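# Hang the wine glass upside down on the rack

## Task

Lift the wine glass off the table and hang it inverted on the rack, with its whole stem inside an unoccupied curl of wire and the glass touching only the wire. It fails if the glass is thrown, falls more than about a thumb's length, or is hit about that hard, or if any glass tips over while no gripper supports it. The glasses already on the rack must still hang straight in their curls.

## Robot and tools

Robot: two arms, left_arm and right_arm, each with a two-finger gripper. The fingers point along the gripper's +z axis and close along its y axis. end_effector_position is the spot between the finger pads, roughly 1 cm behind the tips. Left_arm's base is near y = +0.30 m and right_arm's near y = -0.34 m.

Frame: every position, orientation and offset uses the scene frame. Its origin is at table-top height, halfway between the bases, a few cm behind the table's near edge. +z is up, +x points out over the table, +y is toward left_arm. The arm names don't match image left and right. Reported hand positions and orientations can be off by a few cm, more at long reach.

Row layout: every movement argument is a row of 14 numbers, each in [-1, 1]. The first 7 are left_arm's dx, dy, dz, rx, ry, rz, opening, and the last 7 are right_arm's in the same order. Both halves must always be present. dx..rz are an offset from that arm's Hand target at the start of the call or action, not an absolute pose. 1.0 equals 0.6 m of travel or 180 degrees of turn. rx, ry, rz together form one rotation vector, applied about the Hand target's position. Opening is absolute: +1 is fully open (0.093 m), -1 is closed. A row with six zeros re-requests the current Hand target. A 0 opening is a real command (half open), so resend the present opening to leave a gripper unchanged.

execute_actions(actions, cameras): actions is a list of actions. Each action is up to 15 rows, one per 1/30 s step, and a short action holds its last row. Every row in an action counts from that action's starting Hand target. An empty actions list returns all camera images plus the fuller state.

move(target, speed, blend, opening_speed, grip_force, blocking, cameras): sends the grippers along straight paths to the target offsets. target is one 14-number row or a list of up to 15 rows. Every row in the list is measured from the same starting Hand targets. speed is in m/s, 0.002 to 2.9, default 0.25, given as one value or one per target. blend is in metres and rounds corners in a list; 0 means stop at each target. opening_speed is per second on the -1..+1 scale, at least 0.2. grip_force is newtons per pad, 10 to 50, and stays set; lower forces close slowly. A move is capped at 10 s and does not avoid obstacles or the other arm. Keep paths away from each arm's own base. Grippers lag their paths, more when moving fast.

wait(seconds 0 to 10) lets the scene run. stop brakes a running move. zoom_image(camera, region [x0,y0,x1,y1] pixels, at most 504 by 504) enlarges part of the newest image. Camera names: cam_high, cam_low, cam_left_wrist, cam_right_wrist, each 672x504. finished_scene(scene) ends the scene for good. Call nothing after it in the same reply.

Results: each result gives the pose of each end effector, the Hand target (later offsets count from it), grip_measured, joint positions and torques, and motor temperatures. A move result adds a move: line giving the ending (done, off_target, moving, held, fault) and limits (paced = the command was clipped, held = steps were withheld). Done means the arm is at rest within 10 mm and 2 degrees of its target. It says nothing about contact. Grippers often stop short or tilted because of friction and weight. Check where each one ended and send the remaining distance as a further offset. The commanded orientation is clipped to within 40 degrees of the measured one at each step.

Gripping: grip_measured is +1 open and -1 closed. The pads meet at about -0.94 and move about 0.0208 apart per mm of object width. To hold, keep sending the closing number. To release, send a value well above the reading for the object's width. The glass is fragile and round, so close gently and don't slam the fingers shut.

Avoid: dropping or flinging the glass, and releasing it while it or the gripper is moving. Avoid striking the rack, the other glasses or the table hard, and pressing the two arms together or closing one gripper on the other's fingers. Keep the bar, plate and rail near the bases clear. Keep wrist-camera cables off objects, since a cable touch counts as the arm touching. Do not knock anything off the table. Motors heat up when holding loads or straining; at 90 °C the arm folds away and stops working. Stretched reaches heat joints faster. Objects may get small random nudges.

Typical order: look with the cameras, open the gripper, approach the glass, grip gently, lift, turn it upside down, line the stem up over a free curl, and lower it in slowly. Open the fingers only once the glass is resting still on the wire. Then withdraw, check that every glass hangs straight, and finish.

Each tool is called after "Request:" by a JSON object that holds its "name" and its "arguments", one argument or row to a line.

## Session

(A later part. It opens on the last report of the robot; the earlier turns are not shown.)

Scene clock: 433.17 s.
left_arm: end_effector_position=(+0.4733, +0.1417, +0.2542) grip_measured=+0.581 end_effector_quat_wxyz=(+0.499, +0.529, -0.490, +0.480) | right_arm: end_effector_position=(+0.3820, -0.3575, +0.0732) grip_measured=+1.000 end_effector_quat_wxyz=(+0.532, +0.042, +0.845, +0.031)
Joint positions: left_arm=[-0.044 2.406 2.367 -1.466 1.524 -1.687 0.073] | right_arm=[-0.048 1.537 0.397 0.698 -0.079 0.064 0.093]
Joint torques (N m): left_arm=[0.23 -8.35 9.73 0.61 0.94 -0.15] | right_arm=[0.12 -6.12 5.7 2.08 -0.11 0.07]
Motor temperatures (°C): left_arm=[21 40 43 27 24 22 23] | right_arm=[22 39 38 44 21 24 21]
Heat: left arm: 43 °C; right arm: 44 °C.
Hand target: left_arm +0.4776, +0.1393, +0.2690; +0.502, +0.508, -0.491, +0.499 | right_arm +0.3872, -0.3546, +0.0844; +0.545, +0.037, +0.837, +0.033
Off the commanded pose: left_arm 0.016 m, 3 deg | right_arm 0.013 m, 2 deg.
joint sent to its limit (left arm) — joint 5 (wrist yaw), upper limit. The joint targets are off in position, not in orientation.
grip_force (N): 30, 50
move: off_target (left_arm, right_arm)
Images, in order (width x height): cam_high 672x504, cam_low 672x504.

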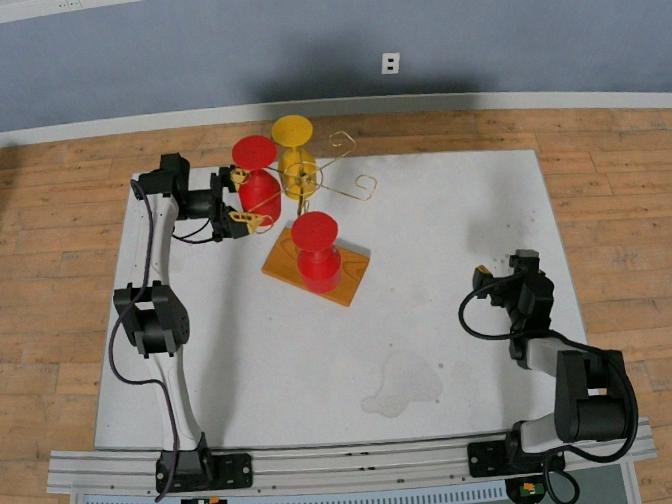

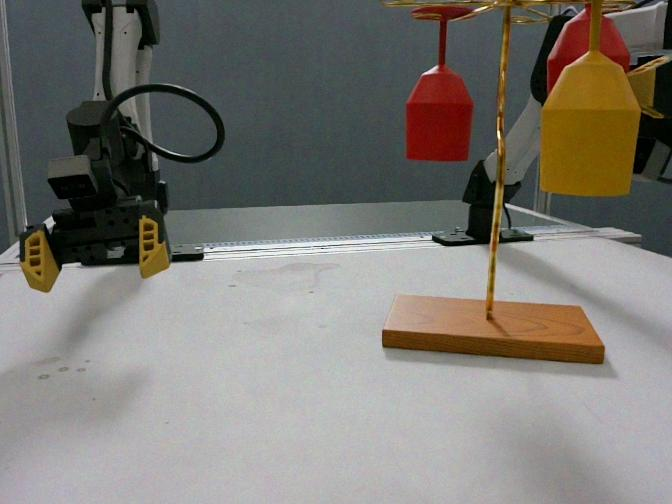

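Request:
{"name": "move", "arguments": {
  "target": [
    [0.0067,0.0267,0,0,0,0,0.4,0,0,0,0,0,0,1],
    [0.0073,0.0367,0,0,0,0,0.4,0,0,0,0,0,0,1]
  ],
  "speed": 0.06,
  "blend": 0.005,
  "cameras": ["cam_high","cam_low"]
}}

Request:
{"name": "zoom_image", "arguments": {
  "camera": "cam_high",
  "region": [210, 130, 280, 200]
}}

Request:
{"name": "zoom_image", "arguments": {
  "camera": "cam_low",
  "region": [532, 0, 672, 100]
}}

Scene clock: 448.30 s.
left_arm: end_effector_position=(+0.4796, +0.1613, +0.2540) grip_measured=+0.581 end_effector_quat_wxyz=(+0.489, +0.539, -0.479, +0.490) | right_arm: end_effector_position=(+0.3820, -0.3575, +0.0732) grip_measured=+1.000 end_effector_quat_wxyz=(+0.532, +0.042, +0.845, +0.031)
Joint positions: left_arm=[-0.003 2.406 2.367 -1.466 1.524 -1.687 0.073] | right_arm=[-0.048 1.537 0.397 0.698 -0.079 0.064 0.093]
Joint torques (N m): left_arm=[0.59 -8.35 9.89 0.32 0.94 0.11] | right_arm=[0.1 -6.11 5.7 2.08 -0.11 0.08]
Heat: left arm: 43 °C; right arm: 44 °C.
Hand target: left_arm +0.4820, +0.1613, +0.2690; +0.502, +0.508, -0.491, +0.499 | right_arm +0.3872, -0.3546, +0.0844; +0.545, +0.037, +0.837, +0.033
Off the commanded pose: left_arm 0.015 m, 4 deg | right_arm 0.013 m, 2 deg.
joint sent to its limit (left arm) — joint 5 (wrist yaw), upper limit. The joint targets are off in position and orientation.
grip_force (N): 30, 50
move: off_target (left_arm, right_arm); blend cut to 0.003 m at target 1
Images, in order (width x height): cam_high 672x504, cam_low 672x504.

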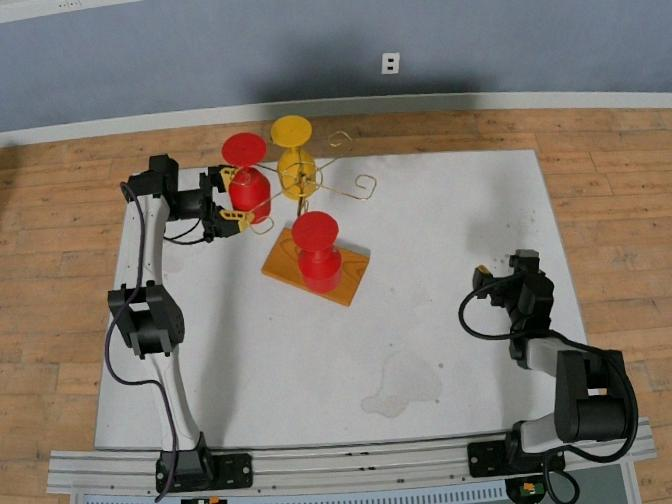

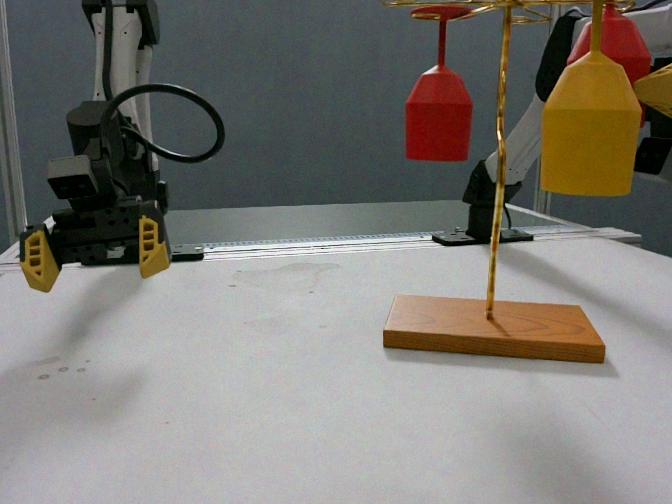

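Scaled by 7.200 from the camera's 672x504 image, which has a finer 960x720 frame.

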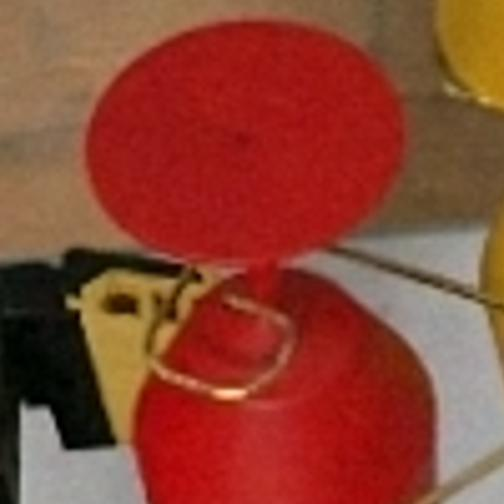

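Scaled by 3.600 from the camera's 672x504 image, which has a finer 960x720 frame.

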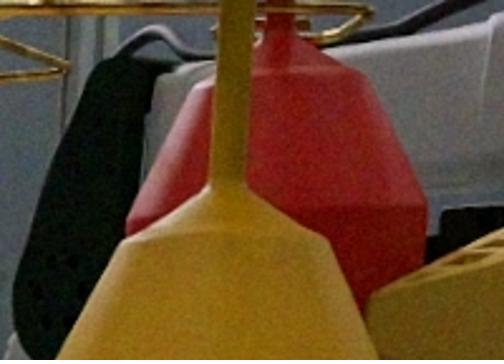

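Request:
{"name": "move", "arguments": {
  "target": [
    [-0.007,0.0135,0,0,0,0,0.4,0,0,0,0,0,0,1],
    [-0.0137,0.0195,0,0,0,0,0.4,0,0,0,0,0,0,1],
    [-0.0325,0.0257,0,0,0,0,0.4,0,0,0,0,0,0,1]
  ],
  "speed": 0.05,
  "blend": 0.003,
  "cameras": ["cam_high","cam_low"]
}}

Request:
{"name": "zoom_image", "arguments": {
  "camera": "cam_high",
  "region": [210, 130, 280, 200]
}}

Request:
{"name": "zoom_image", "arguments": {
  "camera": "cam_low",
  "region": [532, 0, 672, 100]
}}

Scene clock: 464.70 s.
left_arm: end_effector_position=(+0.4735, +0.1715, +0.2384) grip_measured=+0.581 end_effector_quat_wxyz=(+0.488, +0.546, -0.471, +0.491) | right_arm: end_effector_position=(+0.3820, -0.3575, +0.0732) grip_measured=+1.000 end_effector_quat_wxyz=(+0.532, +0.042, +0.845, +0.031)
Joint positions: left_arm=[0.02 2.406 2.304 -1.548 1.524 -1.554 0.073] | right_arm=[-0.048 1.537 0.397 0.698 -0.079 0.064 0.093]
Joint torques (N m): left_arm=[0.68 -13.45 4.59 -0.08 0.95 0.31] | right_arm=[0.12 -6.11 5.7 2.08 -0.11 0.08]
Heat: left arm: 43 °C; right arm: 44 °C.
Hand target: left_arm +0.4625, +0.1767, +0.2690; +0.502, +0.508, -0.491, +0.499 | right_arm +0.3872, -0.3546, +0.0844; +0.545, +0.037, +0.837, +0.033
Off the commanded pose: left_arm 0.033 m, 5 deg | right_arm 0.013 m, 2 deg.
joint sent to its limit (left arm) — joint 4 (wrist pitch), lower limit; joint 5 (wrist yaw), upper limit. The joint targets are off in position and orientation.
grip_force (N): 30, 50
move: off_target (left_arm, right_arm); blend cut to 0.0027 m at target 1, 0.0027 m at target 2
Images, in order (width x height): cam_high 672x504, cam_low 672x504.

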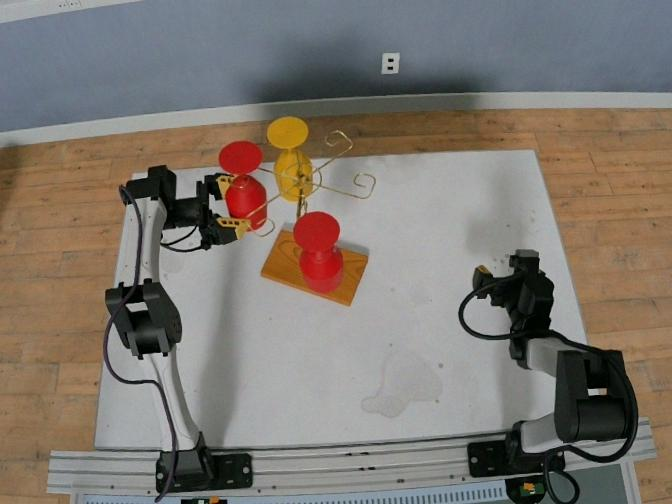

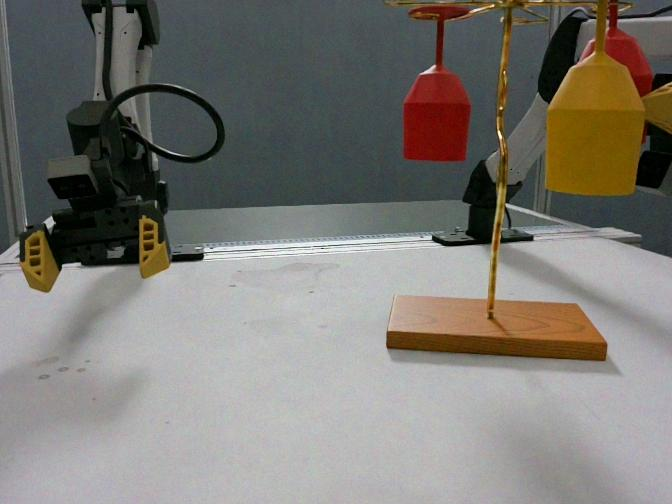

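Scaled by 7.200 from the camera's 672x504 image, which has a finer 960x720 frame.

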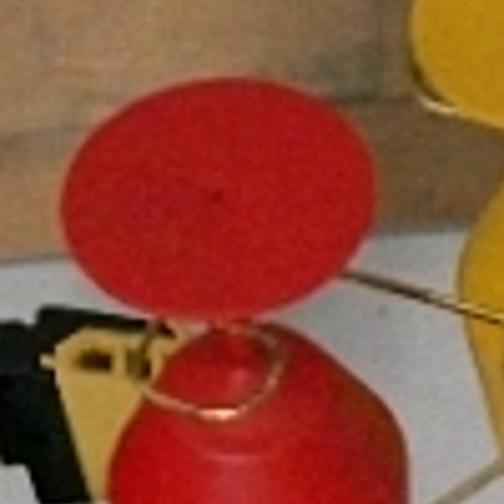

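Scaled by 3.600 from the camera's 672x504 image, which has a finer 960x720 frame.

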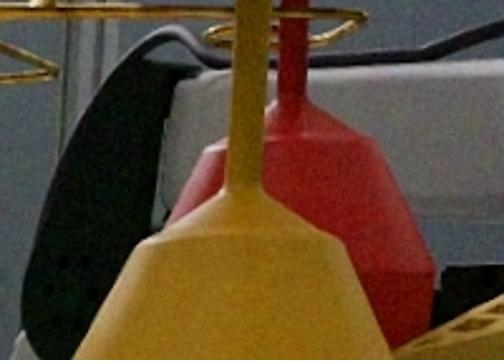

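Request:
{"name": "move", "arguments": {
  "target": [
    [0.034,-0.0087,0,0,0,0,0.4,0,0,0,0,0,0,1],
    [0.028,0.002,0,0,0,0,0.4,0,0,0,0,0,0,1]
  ],
  "speed": 0.04,
  "cameras": ["cam_high","cam_low"]
}}

Request:
{"name": "zoom_image", "arguments": {
  "camera": "cam_high",
  "region": [210, 130, 280, 200]
}}

Request:
{"name": "zoom_image", "arguments": {
  "camera": "cam_low",
  "region": [532, 0, 672, 100]
}}

Scene clock: 481.40 s.
left_arm: end_effector_position=(+0.4836, +0.1782, +0.2544) grip_measured=+0.581 end_effector_quat_wxyz=(+0.471, +0.537, -0.481, +0.508) | right_arm: end_effector_position=(+0.3820, -0.3575, +0.0732) grip_measured=+1.000 end_effector_quat_wxyz=(+0.532, +0.042, +0.845, +0.031)
Joint positions: left_arm=[0.033 2.436 2.425 -1.548 1.524 -1.591 0.073] | right_arm=[-0.048 1.537 0.397 0.698 -0.079 0.064 0.093]
Joint torques (N m): left_arm=[0.59 -10.09 6.38 0.05 0.94 0.12] | right_arm=[0.12 -6.12 5.71 2.07 -0.11 0.08]
Motor temperatures (°C): left_arm=[21 50 42 26 24 22 23] | right_arm=[22 39 38 45 21 24 21]
Heat: left arm: 50 °C; right arm: 45 °C.
Hand target: left_arm +0.4793, +0.1779, +0.2690; +0.502, +0.508, -0.491, +0.499 | right_arm +0.3872, -0.3546, +0.0844; +0.545, +0.037, +0.837, +0.033
Off the commanded pose: left_arm 0.015 m, 5 deg | right_arm 0.013 m, 2 deg.
joint sent to its limit (left arm) — joint 4 (wrist pitch), lower limit; joint 5 (wrist yaw), upper limit. The joint targets are off in position and orientation.
grip_force (N): 30, 50
move: off_target (left_arm, right_arm)
Images, in order (width x height): cam_high 672x504, cam_low 672x504.

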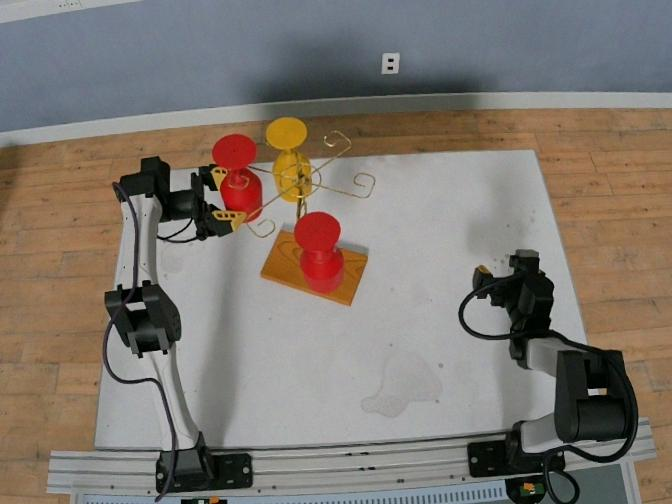

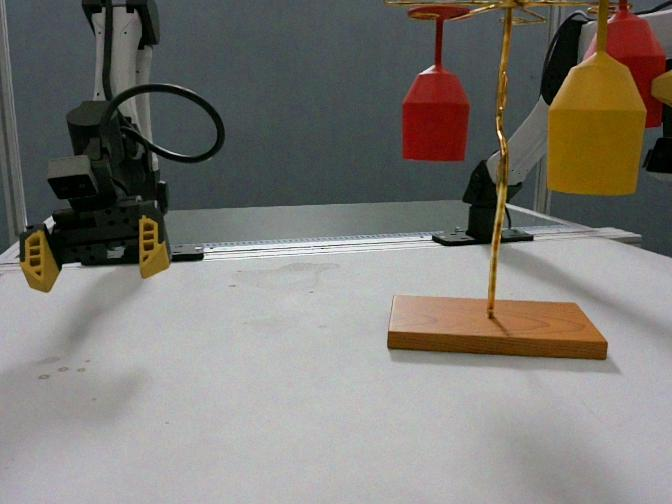

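Scaled by 7.200 from the camera's 672x504 image, which has a finer 960x720 frame.

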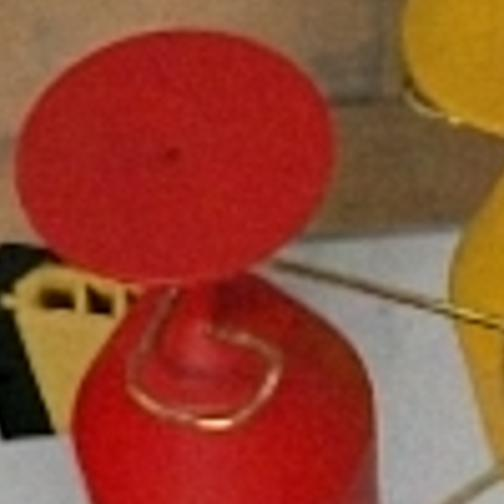

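Scaled by 3.600 from the camera's 672x504 image, which has a finer 960x720 frame.

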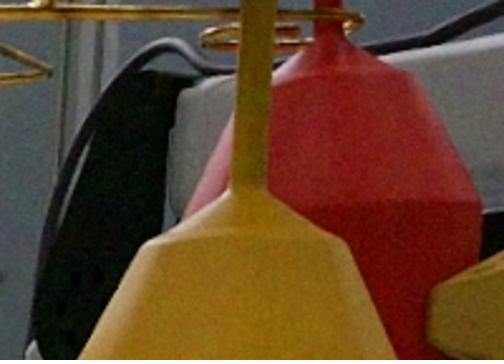

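Request:
{"name": "move", "arguments": {
  "target": [
    [-0.028,0.0025,0,0,0,0,0.4,0,0,0,0,0,0,1],
    [-0.042,0.001,0,0,0,0,0.4,0,0,0,0,0,0,1],
    [-0.053,-0.005,0,0,0,0,0.4,0,0,0,0,0,0,1]
  ],
  "speed": 0.04,
  "cameras": ["cam_high","cam_low"]
}}

Request:
{"name": "zoom_image", "arguments": {
  "camera": "cam_high",
  "region": [210, 130, 280, 200]
}}

Request:
{"name": "zoom_image", "arguments": {
  "camera": "cam_low",
  "region": [532, 0, 672, 100]
}}

Scene clock: 495.67 s.
left_arm: end_effector_position=(+0.4608, +0.1794, +0.2386) grip_measured=+0.581 end_effector_quat_wxyz=(+0.482, +0.548, -0.469, +0.497) | right_arm: end_effector_position=(+0.3820, -0.3575, +0.0732) grip_measured=+1.000 end_effector_quat_wxyz=(+0.532, +0.042, +0.845, +0.031)
Joint positions: left_arm=[0.04 2.338 2.184 -1.549 1.524 -1.493 0.073] | right_arm=[-0.048 1.537 0.397 0.698 -0.079 0.064 0.093]
Joint torques (N m): left_arm=[-0.16 -13.29 4.42 -0.12 0.95 0.24] | right_arm=[0.12 -6.11 5.68 2.07 -0.11 0.08]
Heat: left arm: 54 °C; right arm: 45 °C.
Hand target: left_arm +0.4475, +0.1749, +0.2690; +0.502, +0.508, -0.491, +0.499 | right_arm +0.3872, -0.3546, +0.0844; +0.545, +0.037, +0.837, +0.033
Off the commanded pose: left_arm 0.033 m, 6 deg | right_arm 0.013 m, 2 deg.
joint sent to its limit (left arm) — joint 4 (wrist pitch), lower limit; joint 5 (wrist yaw), upper limit. The joint targets are off in position and orientation.
grip_force (N): 30, 50
move: off_target (left_arm, right_arm)
Images, in order (width x height): cam_high 672x504, cam_low 672x504.

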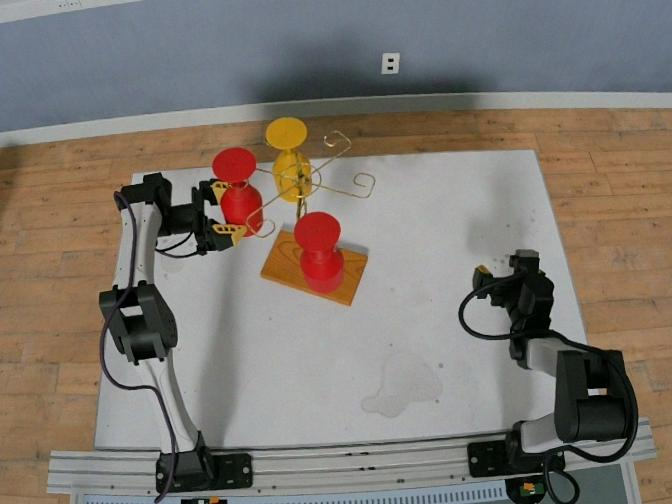

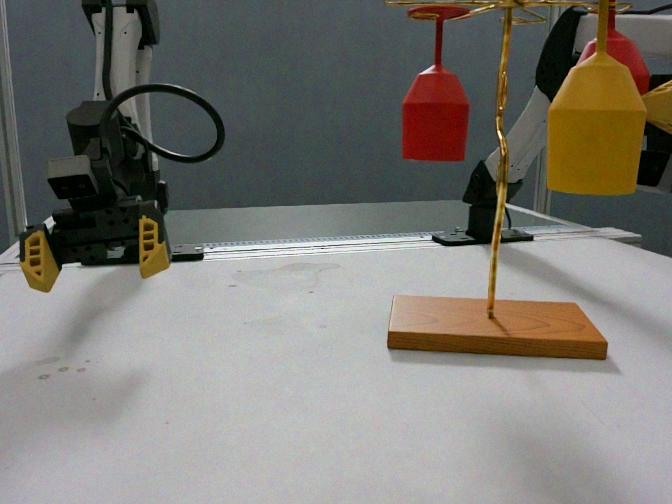

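Scaled by 7.200 from the camera's 672x504 image, which has a finer 960x720 frame.

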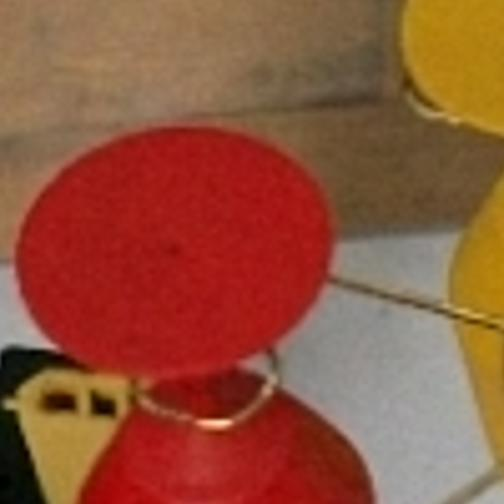

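Scaled by 3.600 from the camera's 672x504 image, which has a finer 960x720 frame.

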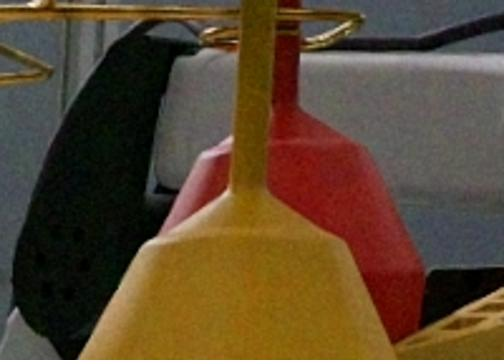

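Request:
{"name": "move", "arguments": {
  "target": [0.002,0,-0.028,0,-0.02,0.017,0.4,0,0,0,0,0,0,1],
  "speed": 0.04,
  "cameras": ["cam_high","cam_low"]
}}

Request:
{"name": "zoom_image", "arguments": {
  "camera": "cam_high",
  "region": [210, 130, 280, 200]
}}

Request:
{"name": "zoom_image", "arguments": {
  "camera": "cam_low",
  "region": [532, 0, 672, 100]
}}

Scene clock: 516.03 s.
left_arm: end_effector_position=(+0.4582, +0.1791, +0.2295) grip_measured=+0.581 end_effector_quat_wxyz=(+0.462, +0.529, -0.490, +0.516) | right_arm: end_effector_position=(+0.3820, -0.3575, +0.0732) grip_measured=+1.000 end_effector_quat_wxyz=(+0.532, +0.042, +0.845, +0.031)
Joint positions: left_arm=[0.04 2.338 2.146 -1.55 1.524 -1.374 0.073] | right_arm=[-0.048 1.537 0.397 0.698 -0.079 0.064 0.093]
Joint torques (N m): left_arm=[-0.1 -11.96 4.38 -0.15 0.95 0.27] | right_arm=[0.12 -6.09 5.68 2.08 -0.11 0.08]
Motor temperatures (°C): left_arm=[21 58 39 26 24 22 23] | right_arm=[22 39 38 45 21 24 21]
Heat: left arm: 58 °C; right arm: 45 °C.
Hand target: left_arm +0.4487, +0.1749, +0.2522; +0.472, +0.505, -0.493, +0.528 | right_arm +0.3872, -0.3546, +0.0844; +0.545, +0.037, +0.837, +0.033
Off the commanded pose: left_arm 0.025 m, 3 deg | right_arm 0.013 m, 2 deg.
joint sent to its limit (left arm) — joint 4 (wrist pitch), lower limit; joint 5 (wrist yaw), upper limit. The joint targets are off in position, not in orientation.
grip_force (N): 30, 50
move: off_target (left_arm, right_arm)
Images, in order (width x height): cam_high 672x504, cam_low 672x504.

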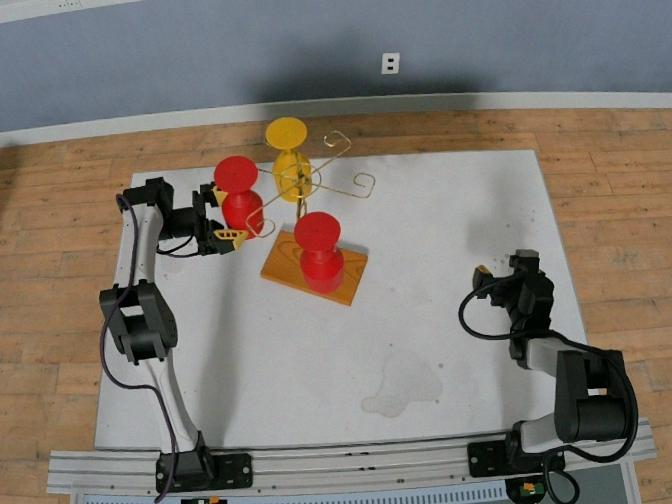

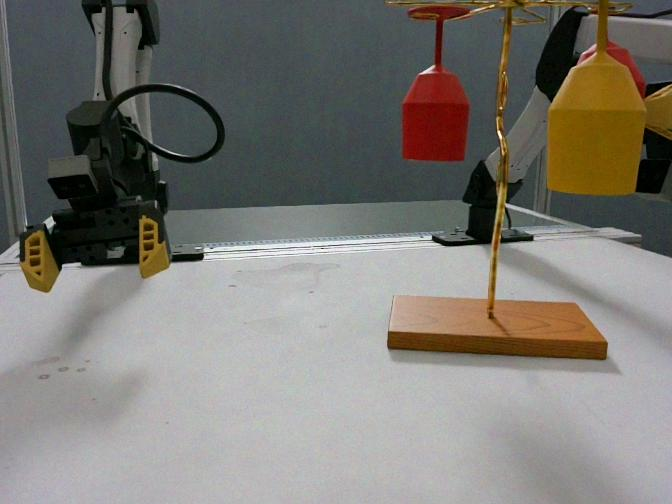

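Scaled by 7.200 from the camera's 672x504 image, which has a finer 960x720 frame.

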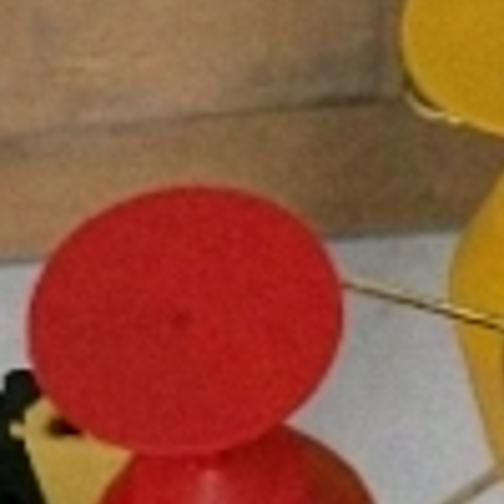

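Scaled by 3.600 from the camera's 672x504 image, which has a finer 960x720 frame.

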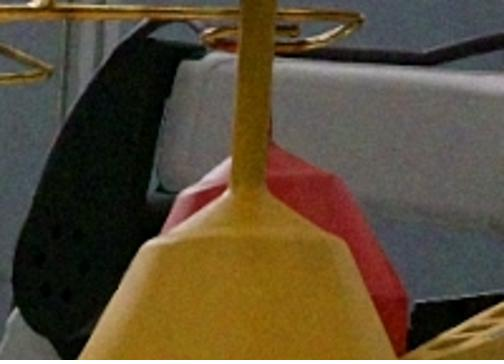

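Request:
{"name": "move", "arguments": {
  "target": [-0.02,-0.007,-0.005,0,0.012,0,0.4,0,0,0,0,0,0,1],
  "speed": 0.04,
  "cameras": ["cam_high","cam_low"]
}}

Request:
{"name": "zoom_image", "arguments": {
  "camera": "cam_high",
  "region": [210, 130, 280, 200]
}}

Request:
{"name": "zoom_image", "arguments": {
  "camera": "cam_low",
  "region": [532, 0, 672, 100]
}}

Scene clock: 531.73 s.
left_arm: end_effector_position=(+0.4484, +0.1780, +0.2202) grip_measured=+0.581 end_effector_quat_wxyz=(+0.478, +0.542, -0.476, +0.502) | right_arm: end_effector_position=(+0.3820, -0.3575, +0.0732) grip_measured=+1.000 end_effector_quat_wxyz=(+0.532, +0.042, +0.845, +0.031)
Joint positions: left_arm=[0.04 2.312 2.06 -1.553 1.524 -1.37 0.073] | right_arm=[-0.048 1.537 0.397 0.698 -0.079 0.064 0.093]
Joint torques (N m): left_arm=[-0.65 -12.96 4.44 -0.2 0.92 0.28] | right_arm=[0.1 -6.12 5.68 2.08 -0.12 0.08]
Motor temperatures (°C): left_arm=[21 59 38 25 24 22 23] | right_arm=[22 39 38 45 21 24 21]
Heat: left arm: 59 °C; right arm: 45 °C.
Hand target: left_arm +0.4367, +0.1707, +0.2492; +0.482, +0.515, -0.484, +0.519 | right_arm +0.3872, -0.3546, +0.0844; +0.545, +0.037, +0.837, +0.033
Off the commanded pose: left_arm 0.032 m, 4 deg | right_arm 0.013 m, 2 deg.
joint sent to its limit (left arm) — joint 4 (wrist pitch), lower limit; joint 5 (wrist yaw), upper limit. The joint targets are off in position, not in orientation.
grip_force (N): 30, 50
move: off_target (left_arm, right_arm)
Images, in order (width x height): cam_high 672x504, cam_low 672x504.

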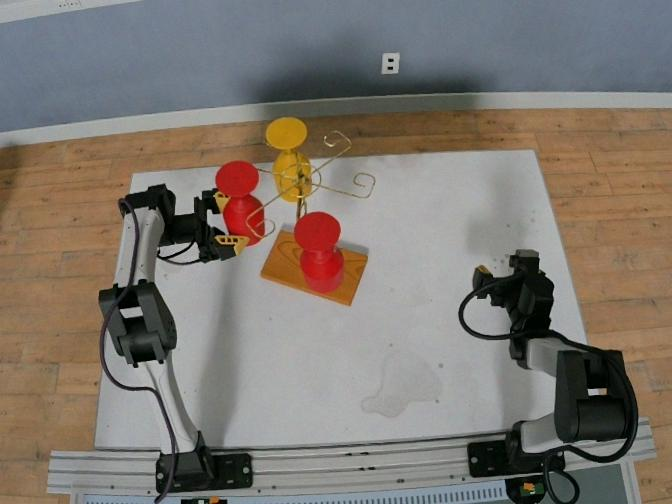

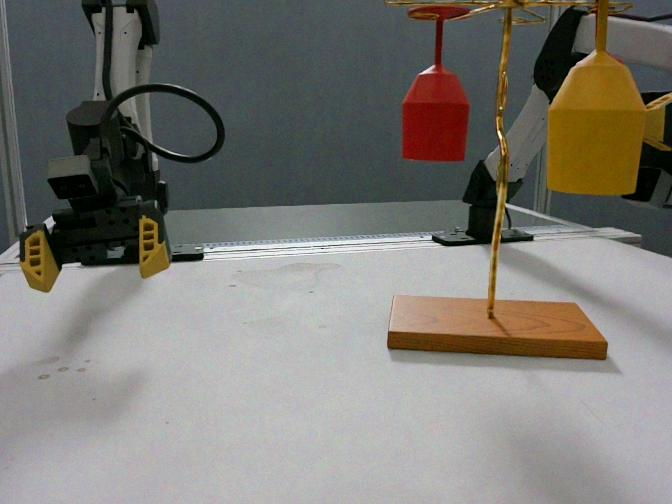

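Scaled by 7.200 from the camera's 672x504 image, which has a finer 960x720 frame.

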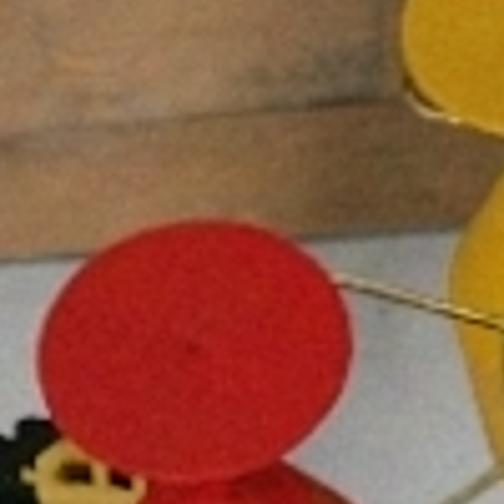

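Scaled by 3.600 from the camera's 672x504 image, which has a finer 960x720 frame.

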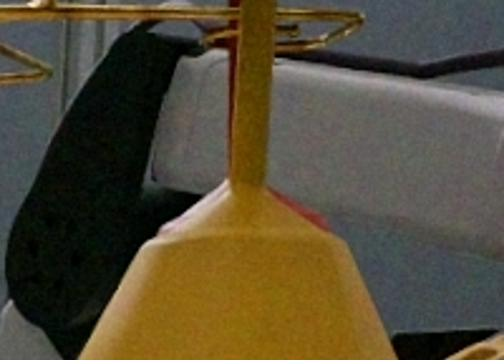

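Request:
{"name": "move", "arguments": {
  "target": [-0.006,0,-0.012,0,0,0,0.4,0,0,0,0,0,0,1],
  "speed": 0.03
}}

Request:
{"name": "execute_actions", "arguments": {
  "actions": []
}}

Request:
{"name": "zoom_image", "arguments": {
  "camera": "cam_high",
  "region": [210, 130, 280, 200]
}}

Request:
{"name": "zoom_image", "arguments": {
  "camera": "cam_low",
  "region": [532, 0, 672, 100]
}}

Scene clock: 540.40 s.
left_arm: end_effector_position=(+0.4448, +0.1776, +0.2107) grip_measured=+0.581 end_effector_quat_wxyz=(+0.482, +0.544, -0.472, +0.498) | right_arm: end_effector_position=(+0.3820, -0.3575, +0.0732) grip_measured=+1.000 end_effector_quat_wxyz=(+0.532, +0.042, +0.845, +0.031)
Joint positions: left_arm=[0.04 2.312 2.019 -1.553 1.524 -1.341 0.073] | right_arm=[-0.048 1.537 0.397 0.698 -0.079 0.064 0.093]
Joint torques (N m): left_arm=[-0.62 -13.31 4.41 -0.27 0.94 0.33] | right_arm=[0.09 -6.11 5.67 2.08 -0.11 0.08]
Motor temperatures (°C): left_arm=[21 61 38 25 24 22 23] | right_arm=[22 39 38 45 21 24 21]
Heat: left arm: 61 °C; right arm: 45 °C.
Hand target: left_arm +0.4331, +0.1707, +0.2420; +0.482, +0.515, -0.484, +0.519 | right_arm +0.3872, -0.3546, +0.0844; +0.545, +0.037, +0.837, +0.033
Off the commanded pose: left_arm 0.034 m, 4 deg | right_arm 0.013 m, 2 deg.
joint sent to its limit (left arm) — joint 4 (wrist pitch), lower limit; joint 5 (wrist yaw), upper limit. The joint targets are off in position, not in orientation.
grip_force (N): 30, 50
move: off_target (left_arm, right_arm)

Scene clock: 540.40 s.
left_arm: end_effector_position=(+0.4448, +0.1776, +0.2107) grip_measured=+0.581 end_effector_quat_wxyz=(+0.482, +0.544, -0.472, +0.498) | right_arm: end_effector_position=(+0.3820, -0.3575, +0.0732) grip_measured=+1.000 end_effector_quat_wxyz=(+0.532, +0.042, +0.845, +0.031)
Joint positions: left_arm=[0.04 2.312 2.019 -1.553 1.524 -1.341 0.073] | right_arm=[-0.048 1.537 0.397 0.698 -0.079 0.064 0.093]
Joint velocities: within noise
Joint torques (N m): left_arm=[-0.62 -13.31 4.41 -0.27 0.94 0.33] | right_arm=[0.09 -6.11 5.67 2.08 -0.11 0.08]
Motor temperatures (°C): left_arm=[21 61 38 25 24 22 23] | right_arm=[22 39 38 45 21 24 21]
Heat: left arm: 61 °C; right arm: 45 °C.
Hand target: left_arm +0.4331, +0.1707, +0.2420; +0.482, +0.515, -0.484, +0.519 | right_arm +0.3872, -0.3546, +0.0844; +0.545, +0.037, +0.837, +0.033
Tool commands: left_gripper/opening=+0.4 right_gripper/opening=+1.0
Off the commanded pose: left_arm 0.034 m, 4 deg | right_arm 0.013 m, 2 deg.
grip_force (N): 30, 50
camera_calibration:
cam_left_wrist: T_world_to_cam=[[0.994463, 0.0937474, -0.0474826, -0.448921], [0.00732957, 0.388865, 0.921265, -0.228816], [0.104831, -0.916513, 0.386025, 0.124274], [0, 0, 0, 1]] pos_world=[0.435085, 0.244962, 0.141511]
cam_right_wrist: T_world_to_cam=[[-0.0453977, -0.99216, -0.116435, -0.327545], [-0.767936, 0.109207, -0.631148, 0.417216], [0.638916, 0.0607623, -0.766873, -0.0803135], [0, 0, 0, 1]] pos_world=[0.356839, -0.36566, 0.163597]

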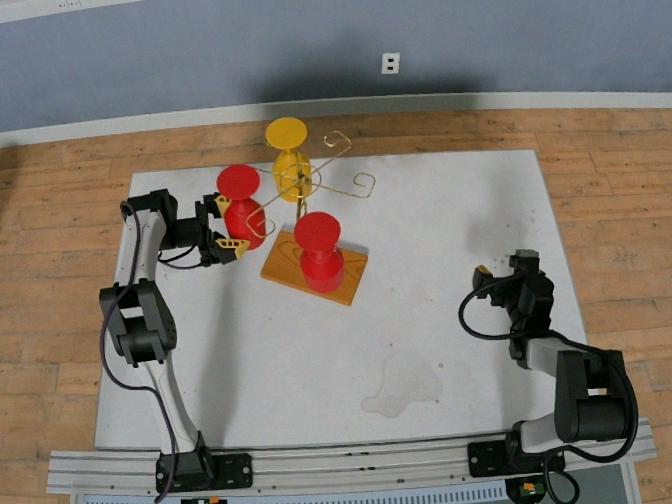

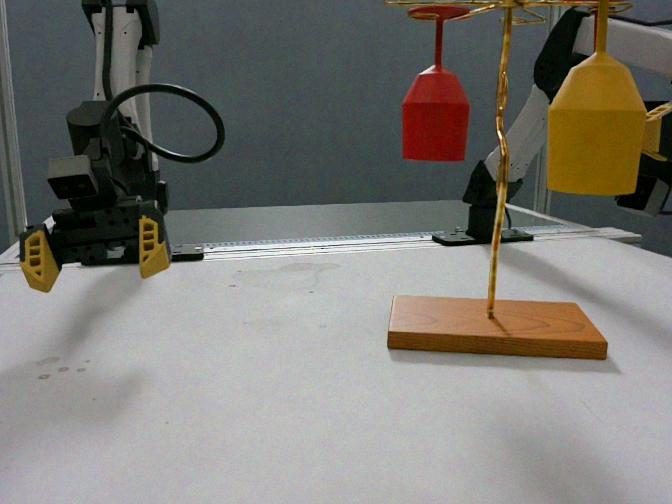

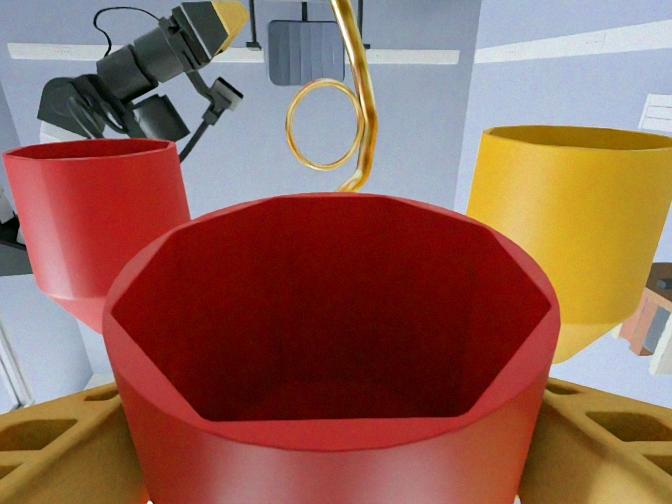

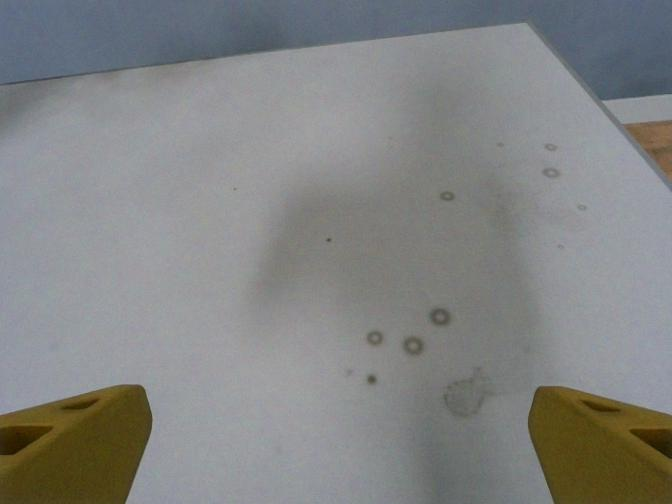

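Scaled by 7.200 from the camera's 672x504 image, which has a finer 960x720 frame.

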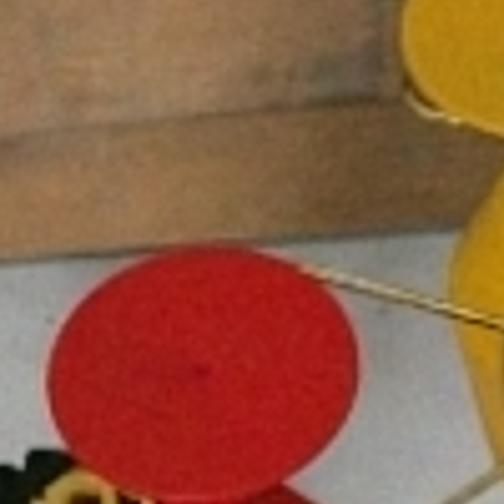

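Scaled by 3.600 from the camera's 672x504 image, which has a finer 960x720 frame.

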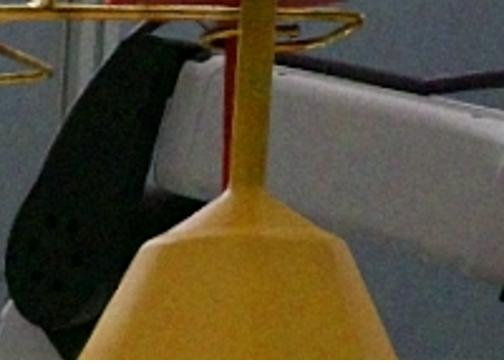

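Request:
{"name": "move", "arguments": {
  "target": [0,0,-0.012,0,0,0,0.4,0,0,0,0,0,0,1],
  "speed": 0.03,
  "cameras": ["cam_high","cam_low"]
}}

Request:
{"name": "zoom_image", "arguments": {
  "camera": "cam_high",
  "region": [210, 130, 280, 200]
}}

Request:
{"name": "zoom_image", "arguments": {
  "camera": "cam_low",
  "region": [532, 0, 672, 100]
}}

Scene clock: 547.80 s.
left_arm: end_effector_position=(+0.4431, +0.1774, +0.2068) grip_measured=+0.581 end_effector_quat_wxyz=(+0.482, +0.544, -0.473, +0.499) | right_arm: end_effector_position=(+0.3820, -0.3575, +0.0732) grip_measured=+1.000 end_effector_quat_wxyz=(+0.532, +0.042, +0.845, +0.031)
Joint positions: left_arm=[0.04 2.312 2.002 -1.553 1.524 -1.322 0.073] | right_arm=[-0.048 1.537 0.397 0.698 -0.079 0.064 0.093]
Joint torques (N m): left_arm=[-0.58 -12.68 4.38 -0.28 0.92 0.37] | right_arm=[0.13 -6.12 5.68 2.07 -0.11 0.07]
Motor temperatures (°C): left_arm=[21 61 37 25 24 22 23] | right_arm=[22 39 38 45 21 24 21]
Heat: left arm: 61 °C; right arm: 45 °C.
Hand target: left_arm +0.4331, +0.1707, +0.2348; +0.482, +0.515, -0.484, +0.519 | right_arm +0.3872, -0.3546, +0.0844; +0.545, +0.037, +0.837, +0.033
Off the commanded pose: left_arm 0.030 m, 4 deg | right_arm 0.013 m, 2 deg.
joint sent to its limit (left arm) — joint 4 (wrist pitch), lower limit; joint 5 (wrist yaw), upper limit. The joint targets are off in position, not in orientation.
grip_force (N): 30, 50
move: off_target (left_arm, right_arm)
Images, in order (width x height): cam_high 672x504, cam_low 672x504.

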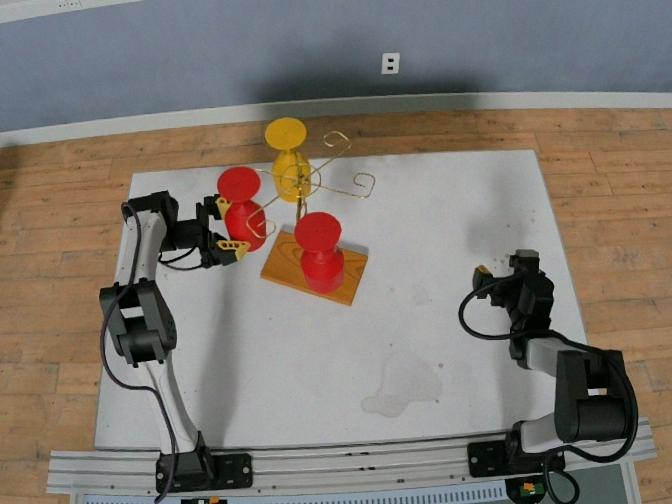

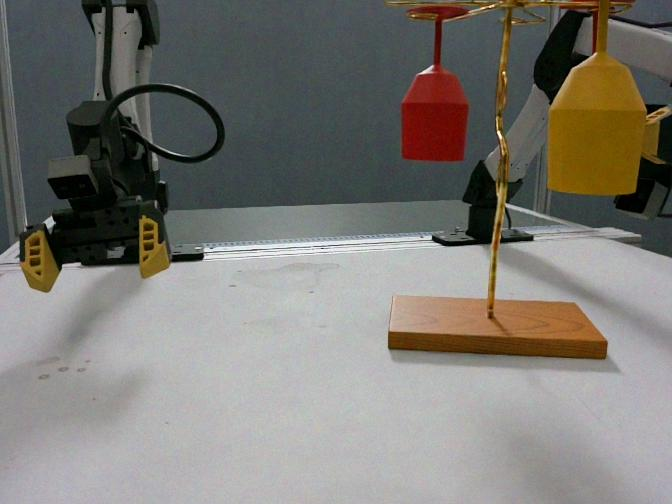

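Scaled by 7.200 from the camera's 672x504 image, which has a finer 960x720 frame.

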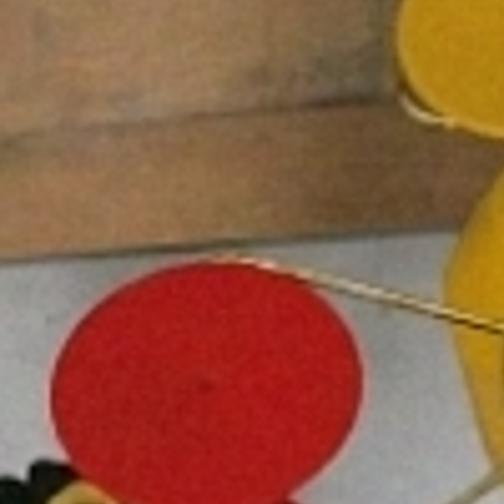

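Scaled by 3.600 from the camera's 672x504 image, which has a finer 960x720 frame.

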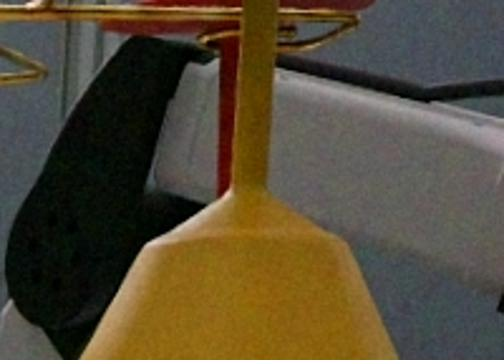

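Request:
{"name": "move", "arguments": {
  "target": [0,0,0,0,0,0,1,0,0,0,0,0,0,1],
  "opening_speed": 0.25,
  "speed": 0.03,
  "cameras": ["cam_high","cam_low","cam_left_wrist"]
}}

Request:
{"name": "zoom_image", "arguments": {
  "camera": "cam_high",
  "region": [200, 120, 300, 250]
}}

Request:
{"name": "zoom_image", "arguments": {
  "camera": "cam_low",
  "region": [532, 0, 672, 220]
}}

Scene clock: 557.23 s.
left_arm: end_effector_position=(+0.4431, +0.1774, +0.2068) grip_measured=+1.000 end_effector_quat_wxyz=(+0.478, +0.540, -0.477, +0.502) | right_arm: end_effector_position=(+0.3820, -0.3575, +0.0732) grip_measured=+1.000 end_effector_quat_wxyz=(+0.532, +0.042, +0.845, +0.031)
Joint positions: left_arm=[0.04 2.312 2.002 -1.553 1.524 -1.308 0.093] | right_arm=[-0.048 1.537 0.397 0.698 -0.079 0.064 0.093]
Joint torques (N m): left_arm=[-0.58 -12.68 4.34 -0.27 0.92 0.27] | right_arm=[0.13 -6.09 5.68 2.07 -0.11 0.08]
Motor temperatures (°C): left_arm=[21 61 37 25 24 22 23] | right_arm=[22 39 38 45 21 24 21]
Heat: left arm: 61 °C; right arm: 45 °C.
Hand target: left_arm +0.4331, +0.1707, +0.2348; +0.482, +0.514, -0.484, +0.519 | right_arm +0.3872, -0.3546, +0.0844; +0.545, +0.037, +0.837, +0.033
Off the commanded pose: left_arm 0.030 m, 4 deg | right_arm 0.013 m, 2 deg.
joint sent to its limit (left arm) — joint 4 (wrist pitch), lower limit; joint 5 (wrist yaw), upper limit. The joint targets are off in position, not in orientation.
grip_force (N): 30, 50
move: off_target (left_arm, right_arm)
camera_calibration:
cam_left_wrist: T_world_to_cam=[[0.995219, 0.092433, -0.0315598, -0.450934], [-0.00679455, 0.387855, 0.921695, -0.218766], [0.0974356, -0.917074, 0.386628, 0.129034], [0, 0, 0, 1]] pos_world=[0.434719, 0.244864, 0.137516]
Images, in order (width x height): cam_high 672x504, cam_low 672x504, cam_left_wrist 672x504.

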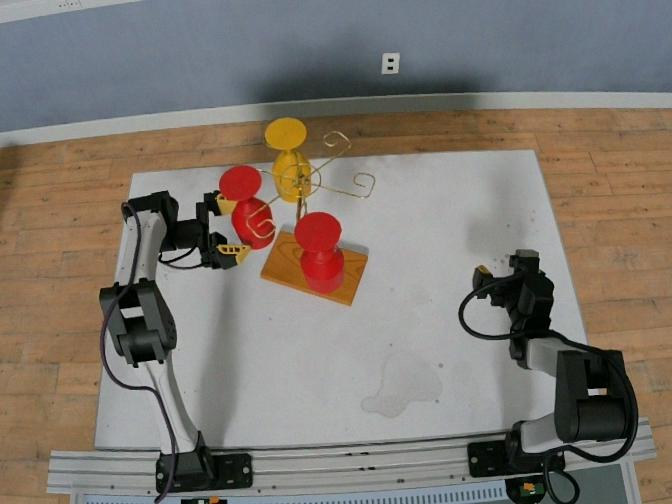

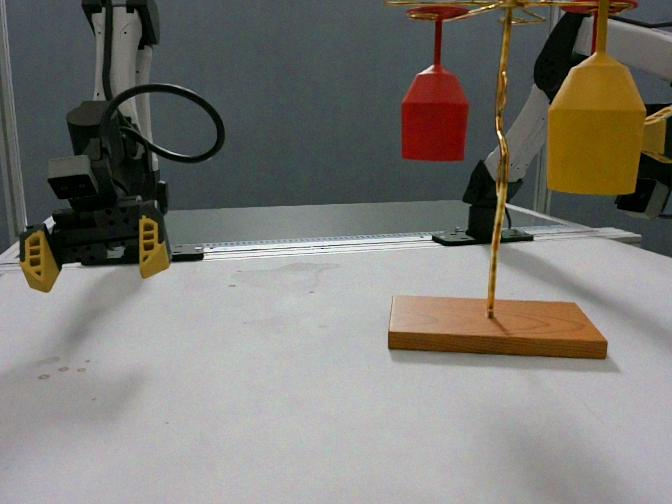

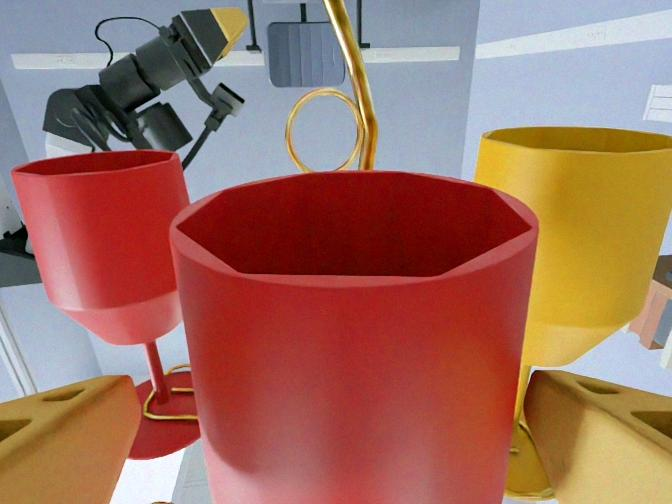

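Scaled by 3.877 from the camera's 672x504 image, which has a finer 960x720 frame.

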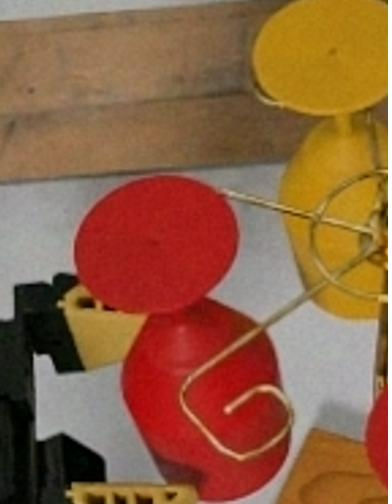

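Scaled by 2.291 from the camera's 672x504 image, which has a finer 960x720 frame.

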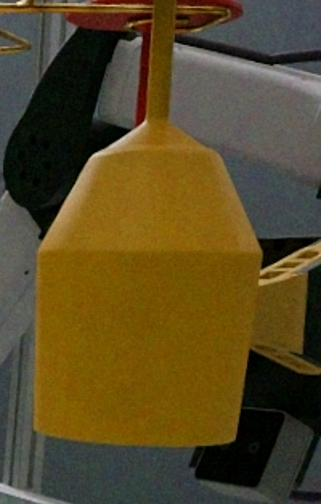

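Request:
{"name": "move", "arguments": {
  "target": [0.025,0.012,-0.02,0,0,0,1,0,0,0,0,0,0,1],
  "speed": 0.03,
  "cameras": ["cam_left_wrist"]
}}

Scene clock: 575.43 s.
left_arm: end_effector_position=(+0.4431, +0.1774, +0.2068) grip_measured=+1.000 end_effector_quat_wxyz=(+0.477, +0.539, -0.478, +0.503) | right_arm: end_effector_position=(+0.3820, -0.3575, +0.0732) grip_measured=+1.000 end_effector_quat_wxyz=(+0.532, +0.042, +0.845, +0.031)
Joint positions: left_arm=[0.04 2.312 2.002 -1.553 1.524 -1.304 0.093] | right_arm=[-0.048 1.537 0.397 0.698 -0.079 0.064 0.093]
Joint torques (N m): left_arm=[0.61 -8.09 9.47 -0.28 0.93 0.26] | right_arm=[0.12 -6.11 5.68 2.07 -0.11 0.08]
Motor temperatures (°C): left_arm=[21 61 36 25 24 22 23] | right_arm=[22 39 39 45 21 24 21]
Heat: left arm: 61 °C; right arm: 45 °C.
Hand target: left_arm +0.4481, +0.1779, +0.2228; +0.482, +0.514, -0.484, +0.519 | right_arm +0.3872, -0.3546, +0.0844; +0.545, +0.037, +0.837, +0.033
Off the commanded pose: left_arm 0.017 m, 3 deg | right_arm 0.013 m, 2 deg.
joint sent to its limit (left arm) — joint 4 (wrist pitch), lower limit; joint 5 (wrist yaw), upper limit. The joint targets are off in position, not in orientation.
grip_force (N): 30, 50
move: off_target (left_arm, right_arm)
camera_calibration:
cam_left_wrist: T_world_to_cam=[[0.995356, 0.092272, -0.0274334, -0.451829], [-0.0105155, 0.387496, 0.921811, -0.217075], [0.0956877, -0.917242, 0.386667, 0.1298], [0, 0, 0, 1]] pos_world=[0.435027, 0.244865, 0.137518]
Images, in order (width x height): cam_left_wrist 672x504.

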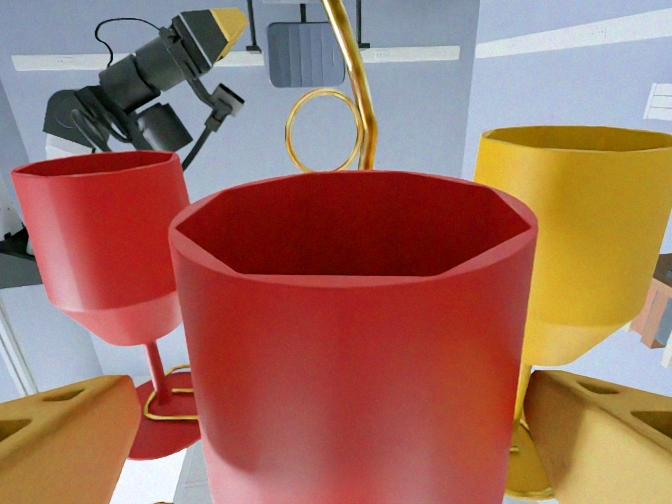

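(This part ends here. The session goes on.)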